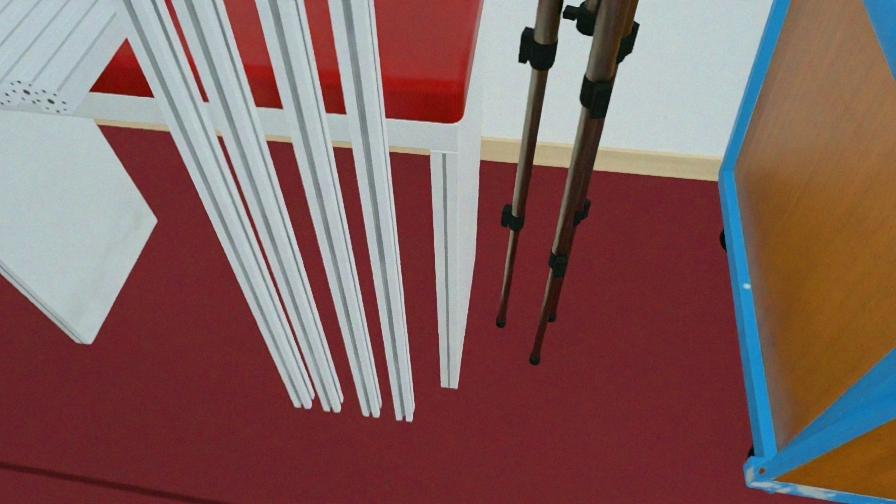

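not run: a stop that you did not command came earlier in this reply.

Emit:
move(joints={"right_shoulder_roll_rad": -0.35, "right_elbow_rad": -1.2, "right_shoulder_pitch_rad": 0.4})

Emit:
move(target={"side": "left", "x": 0.30, "y": 0.172, "z": 0.545, "quat_wxyz": [0.5196, 0.4797, -0.4797, -0.5196]}, cameras=["head_camera", "left_wrist_camera"])

Scene clock: 135.43 s.
Joint torques (N m): left_arm=[4.09 5.68 0.06 0.68 -0.09 0.03 0.25] | right_arm=[11.05 -9.7 -0.71 4.24 0.1 0.52 -0.38]
External joint torques (N m): left_arm=[0.75 -0.98 -0.55 -0.51 -0.13 0.17 0.24] | right_arm=[-2.35 0.35 0.36 -0.59 0.21 -0.11 -0.35]
Wrist force (N): left_arm=[-1.2 -1.5 -8.7] | right_arm=[-2.7 -2.6 -11.4]
Wrist torque (N m): left_arm=[-0.21 -0.27 0.19] | right_arm=[-0.05 -0.37 -0.29]
Wrist force, peak (N): left_arm=[-1.3 -1.2 -9.0] | right_arm=[-5.5 -4.0 -12.2]
move: limit_stop_at_own_body_base
base_odometry: x=+0.283 y=+0.494 heading=+0.001
lidar_m: 0.56 0.57 1.03 4.73 1.93 1.40 1.33 1.39 1.89 1.65 0.63 0.57
base_status: not commanded
joint_positions: torso_squat_rad=+0.993 torso_shift_rad=+0.493 torso_pitch_rad=+0.187 torso_yaw_rad=+0.000 left_shoulder_pitch_rad=+0.020 left_shoulder_roll_rad=+0.250 left_shoulder_yaw_rad=-0.005 left_elbow_rad=-0.192 left_forearm_roll_rad=-0.008 left_wrist_pitch_rad=-0.045 left_hand_roll_rad=+0.025 left_gripper_m=+0.055 right_shoulder_pitch_rad=+0.400 right_shoulder_roll_rad=-0.350 right_shoulder_yaw_rad=+0.004 right_elbow_rad=-0.198 right_forearm_roll_rad=-0.043 right_wrist_pitch_rad=-0.006 right_hand_roll_rad=+0.044 right_gripper_m=+0.100 head_pan_rad=+0.200 head_tilt_rad=+0.800
joint_status: right_elbow_rad limit_stop_at_own_body_base (moved +0.000 of -1.002); the others done
wheel_motors_off: 0
on_its_own: right_elbow_rad is held at -0.198, not at your -1.200, since a limit_stop_at_own_body_base
motor_effort: left_wheel=+12(13) right_wheel=+0(4)
chest: x=+0.0104 y=+0.0003 z=+0.9212 quat_wxyz=(+0.996, +0.000, +0.093, +0.000) (m; base frame)
left_hand: x=-0.0244 y=+0.4073 z=+0.2602 quat_wxyz=(+0.992, +0.121, -0.016, -0.018) (m; base frame)
right_hand: x=-0.3053 y=-0.4728 z=+0.3581 quat_wxyz=(+0.967, -0.174, +0.188, +0.001) (m; base frame)
camera_calibration:
head_camera: T_world_to_cam=[[0.141138, -0.989902, -0.0131927, 0.0108493], [-0.798343, -0.105925, -0.592814, 0.772189], [0.585431, 0.094201, -0.805231, 0.797522], [0, 0, 0, 1]] pos_world=[0.148046, 0.0174067, 1.1001]
left_wrist_camera: T_world_to_cam=[[0.99747, -0.0275976, 0.0655174, 0.0178418], [-0.0431682, -0.96735, 0.249742, 0.359871], [0.056486, -0.251938, -0.966093, 0.434219], [0, 0, 0, 1]] pos_world=[-0.0267889, 0.45801, 0.328452]
right_wrist_camera: T_world_to_cam=[[-0.932973, 0.0773328, 0.351541, -0.372453], [0.114599, 0.989644, 0.0864369, 0.502222], [-0.341216, 0.12093, -0.932174, 0.36093], [0, 0, 0, 1]] pos_world=[-0.281888, -0.511865, 0.423972]

not run: a stop that you did not command came earlier in this reply.

Emit:
move(joints={"right_elbow_rad": -1.2})

Emit:
move(target={"side": "left", "x": 0.30, "y": 0.172, "z": 0.545, "quat_wxyz": [0.5196, 0.4797, -0.4797, -0.5196]}, cameras=["head_camera", "left_wrist_camera"])

Scene clock: 139.87 s.
Joint torques (N m): left_arm=[3.96 6.03 0.33 0.73 -0.04 -0.16 0.08] | right_arm=[3.82 -7.59 -3.37 -4.97 0.23 -1.11 -0.1]
External joint torques (N m): left_arm=[0.62 -0.63 -0.28 -0.47 -0.09 -0.03 0.08] | right_arm=[-0.23 0.6 0.48 -0.45 0.12 0 -0.12]
Wrist force (N): left_arm=[-1.6 -1.0 -8.7] | right_arm=[-8.1 -2.7 -11.1]
Wrist torque (N m): left_arm=[-0.22 -0.29 0.19] | right_arm=[-0.04 -0.70 -0.35]
Wrist force, peak (N): left_arm=[-1.4 -1.1 -9.1] | right_arm=[-7.5 -2.5 -11.8]
move: done
base_odometry: x=+0.283 y=+0.494 heading=+0.001
lidar_m: 0.58 0.57 1.01 4.73 1.92 1.40 1.33 1.39 1.89 1.65 0.62 0.57
base_status: not commanded
joint_positions: torso_squat_rad=+0.993 torso_shift_rad=+0.493 torso_pitch_rad=+0.187 torso_yaw_rad=+0.000 left_shoulder_pitch_rad=+0.020 left_shoulder_roll_rad=+0.250 left_shoulder_yaw_rad=-0.005 left_elbow_rad=-0.192 left_forearm_roll_rad=-0.008 left_wrist_pitch_rad=-0.045 left_hand_roll_rad=+0.025 left_gripper_m=+0.055 right_shoulder_pitch_rad=+0.400 right_shoulder_roll_rad=-0.350 right_shoulder_yaw_rad=+0.004 right_elbow_rad=-1.200 right_forearm_roll_rad=-0.043 right_wrist_pitch_rad=-0.006 right_hand_roll_rad=+0.044 right_gripper_m=+0.100 head_pan_rad=+0.200 head_tilt_rad=+0.800
joint_status: all done
wheel_motors_off: 0
motor_effort: left_wheel=+12(13) right_wheel=-1(3)
chest: x=+0.0104 y=+0.0003 z=+0.9212 quat_wxyz=(+0.996, +0.000, +0.093, +0.000) (m; base frame)
left_hand: x=-0.0244 y=+0.4073 z=+0.2602 quat_wxyz=(+0.992, +0.121, -0.016, -0.018) (m; base frame)
right_hand: x=+0.1614 y=-0.4333 z=+0.3751 quat_wxyz=(+0.938, -0.152, -0.300, +0.085) (m; base frame)
camera_calibration:
head_camera: T_world_to_cam=[[0.141138, -0.989902, -0.0131927, 0.0108493], [-0.798343, -0.105925, -0.592814, 0.772189], [0.585431, 0.094201, -0.805231, 0.797522], [0, 0, 0, 1]] pos_world=[0.148046, 0.0174067, 1.1001]
left_wrist_camera: T_world_to_cam=[[0.99747, -0.0275976, 0.0655174, 0.0178418], [-0.0431682, -0.96735, 0.249742, 0.359871], [0.056486, -0.251938, -0.966093, 0.434219], [0, 0, 0, 1]] pos_world=[-0.0267889, 0.45801, 0.328452]
right_wrist_camera: T_world_to_cam=[[-0.802793, -0.234722, -0.548115, 0.235147], [-0.31465, 0.94761, 0.0550505, 0.470844], [0.506478, 0.216658, -0.834589, 0.399294], [0, 0, 0, 1]] pos_world=[0.134692, -0.477493, 0.436214]

Scene clock: 140.17 s.
Joint torques (N m): left_arm=[3.48 5.33 0.18 0.72 -0.11 0.1 0.05] | right_arm=[3.72 -8.3 -3.54 -5.08 0.34 -1 -0.19]
External joint torques (N m): left_arm=[0.14 -1.32 -0.43 -0.47 -0.15 0.23 0.05] | right_arm=[-0.33 -0.11 0.31 -0.56 0.23 0.11 -0.21]
Wrist force (N): left_arm=[-1.3 -1.2 -8.1] | right_arm=[-8.5 -2.6 -10.9]
Wrist torque (N m): left_arm=[-0.22 -0.25 0.19] | right_arm=[-0.08 -0.73 -0.34]
Wrist force, peak (N): left_arm=[-1.5 -0.9 -8.8] | right_arm=[-8.5 -2.6 -11.1]
move: refused
base_odometry: x=+0.283 y=+0.494 heading=+0.001
lidar_m: 0.59 0.58 1.01 4.73 1.94 1.41 1.34 1.40 1.88 1.65 0.64 0.57
base_status: not commanded
joint_positions: torso_squat_rad=+0.993 torso_shift_rad=+0.493 torso_pitch_rad=+0.187 torso_yaw_rad=+0.000 left_shoulder_pitch_rad=+0.020 left_shoulder_roll_rad=+0.250 left_shoulder_yaw_rad=-0.005 left_elbow_rad=-0.192 left_forearm_roll_rad=-0.008 left_wrist_pitch_rad=-0.045 left_hand_roll_rad=+0.025 left_gripper_m=+0.055 right_shoulder_pitch_rad=+0.400 right_shoulder_roll_rad=-0.350 right_shoulder_yaw_rad=+0.004 right_elbow_rad=-1.200 right_forearm_roll_rad=-0.043 right_wrist_pitch_rad=-0.006 right_hand_roll_rad=+0.044 right_gripper_m=+0.100 head_pan_rad=+0.200 head_tilt_rad=+0.800
joint_status: not commanded
wheel_motors_off: 0
motor_effort: left_wheel=+12(12) right_wheel=-4(4)
chest: x=+0.0104 y=+0.0003 z=+0.9212 quat_wxyz=(+0.996, +0.000, +0.093, +0.000) (m; base frame)
left_hand: x=-0.0244 y=+0.4073 z=+0.2602 quat_wxyz=(+0.992, +0.121, -0.016, -0.018) (m; base frame)
left_hand_status: refused: the posture found for that pose stands 20 mm from the leg (limit 20 mm). Nothing moved. The solve starts from where the arm stands: from another posture it may find a clear one.
right_hand: x=+0.1614 y=-0.4333 z=+0.3751 quat_wxyz=(+0.938, -0.152, -0.300, +0.085) (m; base frame)
pictures: head_camera, left_wrist_camera
camera_calibration:
head_camera: T_world_to_cam=[[0.141138, -0.989902, -0.0131927, 0.0108493], [-0.798343, -0.105925, -0.592814, 0.772189], [0.585431, 0.094201, -0.805231, 0.797522], [0, 0, 0, 1]] pos_world=[0.148046, 0.0174067, 1.1001]
left_wrist_camera: T_world_to_cam=[[0.99747, -0.0275976, 0.0655174, 0.0178418], [-0.0431682, -0.96735, 0.249742, 0.359871], [0.056486, -0.251938, -0.966093, 0.434219], [0, 0, 0, 1]] pos_world=[-0.0267889, 0.45801, 0.328452]

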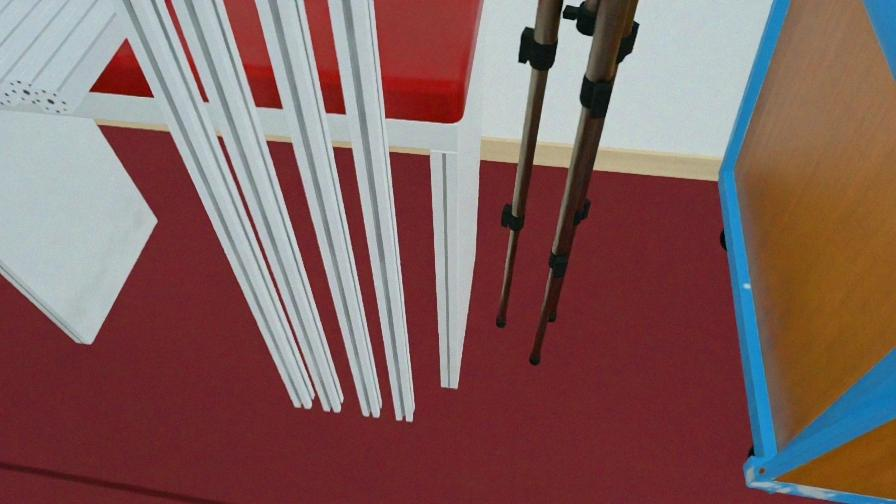

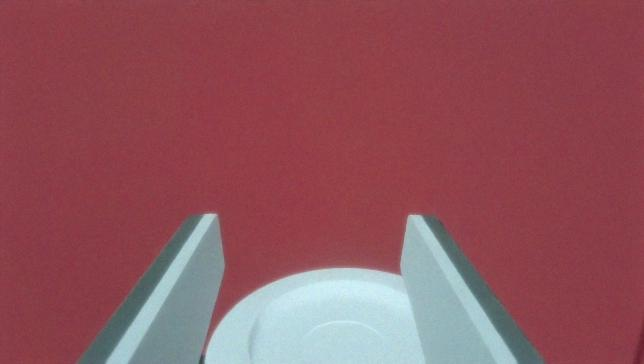

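Emit:
move(joints={"left_shoulder_pitch_rad": 0.3, "left_shoulder_roll_rad": 0.4, "left_elbow_rad": -1.6, "left_hand_roll_rad": -1.57})

Emit:
move(target={"side": "left", "x": 0.30, "y": 0.384, "z": 0.545, "quat_wxyz": [0.5196, 0.4797, -0.4797, -0.5196]}, cameras=["head_camera", "left_wrist_camera"])

Scene clock: 149.07 s.
Joint torques (N m): left_arm=[-0.66 7.05 3.62 -8.01 -0.16 -1.79 0.8] | right_arm=[3.29 -8.21 -3.77 -5.32 0.31 -1.11 -0.08]
External joint torques (N m): left_arm=[0.87 0.41 -0.72 -0.22 -0.31 -0.18 0.77] | right_arm=[-0.77 -0.03 0.08 -0.8 0.2 -0.01 -0.11]
Wrist force (N): left_arm=[1.5 -4.7 -5.9] | right_arm=[-8.2 -2.6 -10.8]
Wrist torque (N m): left_arm=[-0.03 -0.08 0.20] | right_arm=[-0.08 -0.71 -0.35]
Wrist force, peak (N): left_arm=[-1.5 -2.2 -9.3] | right_arm=[-8.4 -2.5 -11.3]
move: done
base_odometry: x=+0.283 y=+0.494 heading=+0.001
lidar_m: 0.59 0.58 1.03 4.72 1.93 1.41 1.33 1.39 1.88 1.64 0.63 0.56
base_status: not commanded
joint_positions: torso_squat_rad=+0.993 torso_shift_rad=+0.493 torso_pitch_rad=+0.187 torso_yaw_rad=+0.000 left_shoulder_pitch_rad=+0.300 left_shoulder_roll_rad=+0.400 left_shoulder_yaw_rad=-0.005 left_elbow_rad=-1.600 left_forearm_roll_rad=-0.008 left_wrist_pitch_rad=-0.045 left_hand_roll_rad=-1.570 left_gripper_m=+0.055 right_shoulder_pitch_rad=+0.400 right_shoulder_roll_rad=-0.350 right_shoulder_yaw_rad=+0.004 right_elbow_rad=-1.200 right_forearm_roll_rad=-0.043 right_wrist_pitch_rad=-0.006 right_hand_roll_rad=+0.044 right_gripper_m=+0.100 head_pan_rad=+0.200 head_tilt_rad=+0.800
joint_status: all done
wheel_motors_off: 0
motor_effort: left_wheel=+12(13) right_wheel=+0(5)
chest: x=+0.0104 y=+0.0003 z=+0.9212 quat_wxyz=(+0.996, +0.000, +0.093, +0.000) (m; base frame)
left_hand: x=+0.3564 y=+0.3756 z=+0.5370 quat_wxyz=(+0.477, +0.475, -0.281, -0.684) (m; base frame)
right_hand: x=+0.1613 y=-0.4333 z=+0.3750 quat_wxyz=(+0.938, -0.152, -0.300, +0.085) (m; base frame)
camera_calibration:
head_camera: T_world_to_cam=[[0.141138, -0.989902, -0.0131927, 0.0108493], [-0.798343, -0.105925, -0.592814, 0.772189], [0.585431, 0.094201, -0.805231, 0.797522], [0, 0, 0, 1]] pos_world=[0.148046, 0.0174067, 1.1001]
left_wrist_camera: T_world_to_cam=[[-0.117119, -0.929652, -0.349328, 0.577903], [-0.776306, 0.305076, -0.551614, 0.49021], [0.61938, 0.206581, -0.757425, 0.187245], [0, 0, 0, 1]] pos_world=[0.332261, 0.349016, 0.614109]
right_wrist_camera: T_world_to_cam=[[-0.802944, -0.234642, -0.547927, 0.234965], [-0.314572, 0.947629, 0.0551729, 0.470858], [0.506286, 0.216663, -0.834705, 0.399361], [0, 0, 0, 1]] pos_world=[0.134592, -0.477593, 0.436114]

Scene clock: 150.17 s.
Joint torques (N m): left_arm=[0.92 8.02 3.03 -5.97 0.15 -1.78 0.09] | right_arm=[3.12 -7.72 -3.17 -5.35 0.23 -1.27 -0.08]
External joint torques (N m): left_arm=[0.02 0.6 -0.89 -0.25 -0.25 0.02 0.08] | right_arm=[-0.94 0.46 0.68 -0.83 0.12 -0.16 -0.11]
Wrist force (N): left_arm=[-0.6 -5.9 -3.8] | right_arm=[-8.5 -2.3 -11.0]
Wrist torque (N m): left_arm=[0.07 -0.12 0.17] | right_arm=[-0.09 -0.71 -0.33]
Wrist force, peak (N): left_arm=[1.0 -6.0 -6.1] | right_arm=[-8.7 -3.0 -11.0]
move: done
base_odometry: x=+0.283 y=+0.494 heading=+0.001
lidar_m: 0.59 0.58 1.03 4.73 1.93 1.41 1.32 1.39 1.89 1.66 0.64 0.58
base_status: not commanded
joint_positions: torso_squat_rad=+0.993 torso_shift_rad=+0.493 torso_pitch_rad=+0.187 torso_yaw_rad=+0.000 left_shoulder_pitch_rad=+0.330 left_shoulder_roll_rad=+0.412 left_shoulder_yaw_rad=-0.053 left_elbow_rad=-1.253 left_forearm_roll_rad=+0.163 left_wrist_pitch_rad=-0.752 left_hand_roll_rad=-1.308 left_gripper_m=+0.055 right_shoulder_pitch_rad=+0.400 right_shoulder_roll_rad=-0.350 right_shoulder_yaw_rad=+0.004 right_elbow_rad=-1.200 right_forearm_roll_rad=-0.043 right_wrist_pitch_rad=-0.006 right_hand_roll_rad=+0.044 right_gripper_m=+0.100 head_pan_rad=+0.200 head_tilt_rad=+0.800
joint_status: all done
wheel_motors_off: 0
motor_effort: left_wheel=+13(13) right_wheel=-1(3)
chest: x=+0.0104 y=+0.0003 z=+0.9212 quat_wxyz=(+0.996, +0.000, +0.093, +0.000) (m; base frame)
left_hand: x=+0.2999 y=+0.3839 z=+0.5451 quat_wxyz=(+0.520, +0.479, -0.479, -0.520) (m; base frame)
left_hand_status: reached (checked arc, planned for 0.8 s): 0 mm and 0.1 deg off.
right_hand: x=+0.1612 y=-0.4333 z=+0.3750 quat_wxyz=(+0.938, -0.152, -0.300, +0.085) (m; base frame)
pictures: head_camera, left_wrist_camera
camera_calibration:
head_camera: T_world_to_cam=[[0.141138, -0.989902, -0.0131927, 0.0108493], [-0.798343, -0.105925, -0.592814, 0.772189], [0.585431, 0.094201, -0.805231, 0.797522], [0, 0, 0, 1]] pos_world=[0.148046, 0.0174067, 1.1001]
left_wrist_camera: T_world_to_cam=[[-0.031609, -0.999227, 0.0233819, 0.379813], [-0.546435, -0.00231185, -0.837498, 0.653294], [0.836905, -0.0392492, -0.54594, 0.140498], [0, 0, 0, 1]] pos_world=[0.251405, 0.386544, 0.614955]

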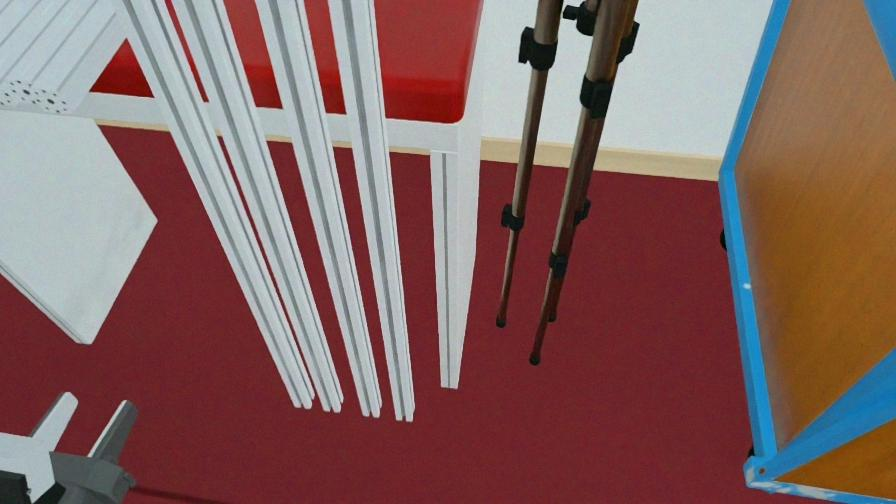

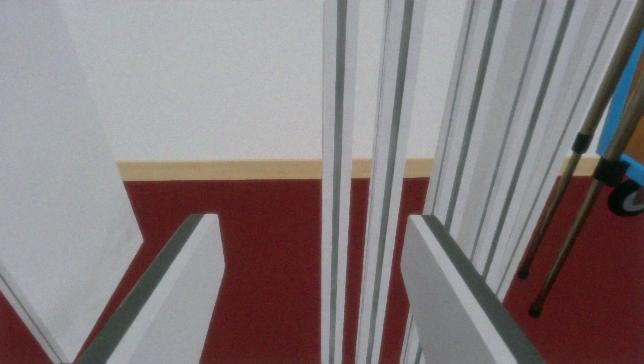

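Emit:
move(target={"side": "left", "x": 0.30, "y": 0.359, "z": 0.545, "quat_wxyz": [0.5196, 0.4797, -0.4797, -0.5196]})

Emit:
move(base={"x_m_s": 0.15, "for_s": 1.1}, cameras=["head_camera", "left_wrist_camera"])

Scene clock: 168.00 s.
Joint torques (N m): left_arm=[1.49 6.39 3.46 -6.4 0.29 -1.61 -0.13] | right_arm=[3.62 -8.21 -3.83 -5.37 0.3 -1.34 -0.23]
External joint torques (N m): left_arm=[0.5 0.08 -0.01 -0.29 -0.04 0.21 -0.14] | right_arm=[-0.44 -0.03 0.01 -0.86 0.18 -0.24 -0.26]
Wrist force (N): left_arm=[-0.6 -6.0 -3.4] | right_arm=[-8.2 -2.5 -11.0]
Wrist torque (N m): left_arm=[0.06 -0.14 0.23] | right_arm=[-0.09 -0.69 -0.34]
Wrist force, peak (N): left_arm=[-1.4 -7.1 -2.7] | right_arm=[-8.8 -2.7 -10.9]
move: done
base_odometry: x=+0.283 y=+0.494 heading=+0.001
lidar_m: 0.59 0.57 1.03 4.73 1.94 1.41 1.33 1.39 1.89 1.66 0.63 0.57
base_status: not commanded
joint_positions: torso_squat_rad=+0.993 torso_shift_rad=+0.493 torso_pitch_rad=+0.187 torso_yaw_rad=+0.000 left_shoulder_pitch_rad=+0.351 left_shoulder_roll_rad=+0.361 left_shoulder_yaw_rad=-0.065 left_elbow_rad=-1.308 left_forearm_roll_rad=+0.152 left_wrist_pitch_rad=-0.721 left_hand_roll_rad=-1.357 left_gripper_m=+0.055 right_shoulder_pitch_rad=+0.400 right_shoulder_roll_rad=-0.350 right_shoulder_yaw_rad=+0.004 right_elbow_rad=-1.200 right_forearm_roll_rad=-0.043 right_wrist_pitch_rad=-0.006 right_hand_roll_rad=+0.044 right_gripper_m=+0.100 head_pan_rad=+0.200 head_tilt_rad=+0.800
joint_status: all done
wheel_motors_off: 0
motor_effort: left_wheel=+12(13) right_wheel=-2(3)
chest: x=+0.0104 y=+0.0003 z=+0.9212 quat_wxyz=(+0.996, +0.000, +0.093, +0.000) (m; base frame)
left_hand: x=+0.3000 y=+0.3590 z=+0.5450 quat_wxyz=(+0.520, +0.480, -0.480, -0.519) (m; base frame)
left_hand_status: reached (checked arc, planned for 0.3 s): 0 mm and 0.0 deg off.
right_hand: x=+0.1612 y=-0.4333 z=+0.3750 quat_wxyz=(+0.938, -0.152, -0.300, +0.085) (m; base frame)
camera_calibration:
head_camera: T_world_to_cam=[[0.141138, -0.989902, -0.0131927, 0.0108493], [-0.798343, -0.105925, -0.592814, 0.772189], [0.585431, 0.094201, -0.805231, 0.797522], [0, 0, 0, 1]] pos_world=[0.148046, 0.0174067, 1.1001]
left_wrist_camera: T_world_to_cam=[[-0.0325324, -0.999192, 0.0236166, 0.354913], [-0.544477, -0.00209751, -0.838773, 0.65314], [0.838144, -0.040146, -0.543969, 0.13824], [0, 0, 0, 1]] pos_world=[0.251301, 0.361545, 0.614653]
right_wrist_camera: T_world_to_cam=[[-0.802972, -0.234654, -0.547881, 0.234966], [-0.314569, 0.94763, 0.0551679, 0.470766], [0.506243, 0.216645, -0.834735, 0.39935], [0, 0, 0, 1]] pos_world=[0.134592, -0.477493, 0.436114]

Scene clock: 170.03 s.
Joint torques (N m): left_arm=[1.17 6.09 2.63 -6.07 0.17 -1.75 0.27] | right_arm=[3.81 -8.27 -3.21 -5.16 0.37 -1.17 -0.28]
External joint torques (N m): left_arm=[0.17 -0.23 -0.84 0.05 -0.15 0.06 0.26] | right_arm=[-0.25 -0.09 0.64 -0.64 0.26 -0.07 -0.31]
Wrist force (N): left_arm=[-0.6 -6.2 -3.6] | right_arm=[-8.5 -2.6 -10.9]
Wrist torque (N m): left_arm=[0.10 -0.14 0.22] | right_arm=[-0.08 -0.72 -0.35]
Wrist force, peak (N): left_arm=[-0.5 -6.2 -3.8] | right_arm=[-8.6 -2.6 -11.2]
move: done
base_odometry: x=+0.448 y=+0.494 heading=+0.001
lidar_m: 0.46 0.42 0.94 4.14 2.17 1.56 1.50 1.56 2.12 1.05 0.45 0.58
base_status: done (sent for 1.1 of 1.1 s)
joint_positions: torso_squat_rad=+0.993 torso_shift_rad=+0.493 torso_pitch_rad=+0.187 torso_yaw_rad=+0.000 left_shoulder_pitch_rad=+0.351 left_shoulder_roll_rad=+0.361 left_shoulder_yaw_rad=-0.065 left_elbow_rad=-1.308 left_forearm_roll_rad=+0.152 left_wrist_pitch_rad=-0.721 left_hand_roll_rad=-1.357 left_gripper_m=+0.055 right_shoulder_pitch_rad=+0.400 right_shoulder_roll_rad=-0.350 right_shoulder_yaw_rad=+0.004 right_elbow_rad=-1.200 right_forearm_roll_rad=-0.043 right_wrist_pitch_rad=-0.006 right_hand_roll_rad=+0.044 right_gripper_m=+0.100 head_pan_rad=+0.200 head_tilt_rad=+0.800
joint_status: not commanded
wheel_motors_off: 0
motor_effort: left_wheel=-4(44) right_wheel=+2(38)
chest: x=+0.0104 y=+0.0003 z=+0.9212 quat_wxyz=(+0.996, +0.000, +0.093, +0.000) (m; base frame)
left_hand: x=+0.3000 y=+0.3590 z=+0.5450 quat_wxyz=(+0.520, +0.480, -0.480, -0.520) (m; base frame)
right_hand: x=+0.1613 y=-0.4333 z=+0.3750 quat_wxyz=(+0.938, -0.152, -0.300, +0.085) (m; base frame)
pictures: head_camera, left_wrist_camera
camera_calibration:
head_camera: T_world_to_cam=[[0.141138, -0.989902, -0.0131927, 0.0108352], [-0.798343, -0.105925, -0.592814, 0.772269], [0.585431, 0.094201, -0.805231, 0.797464], [0, 0, 0, 1]] pos_world=[0.148146, 0.0174067, 1.1001]
left_wrist_camera: T_world_to_cam=[[-0.0325324, -0.999192, 0.0236166, 0.354913], [-0.544477, -0.00209751, -0.838773, 0.65314], [0.838144, -0.040146, -0.543969, 0.13824], [0, 0, 0, 1]] pos_world=[0.251301, 0.361545, 0.614653]

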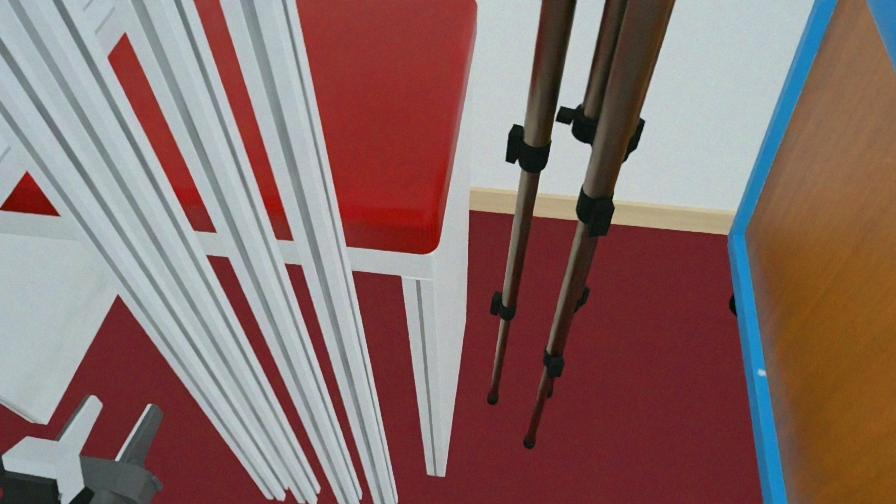

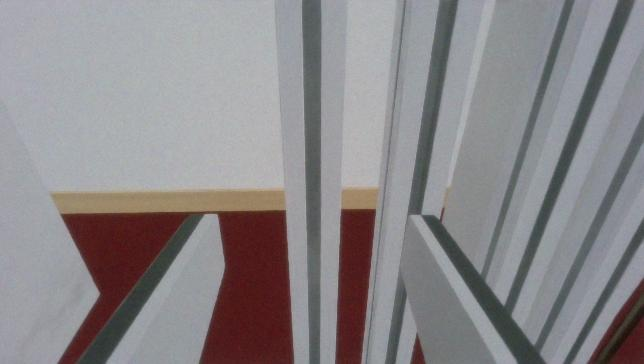

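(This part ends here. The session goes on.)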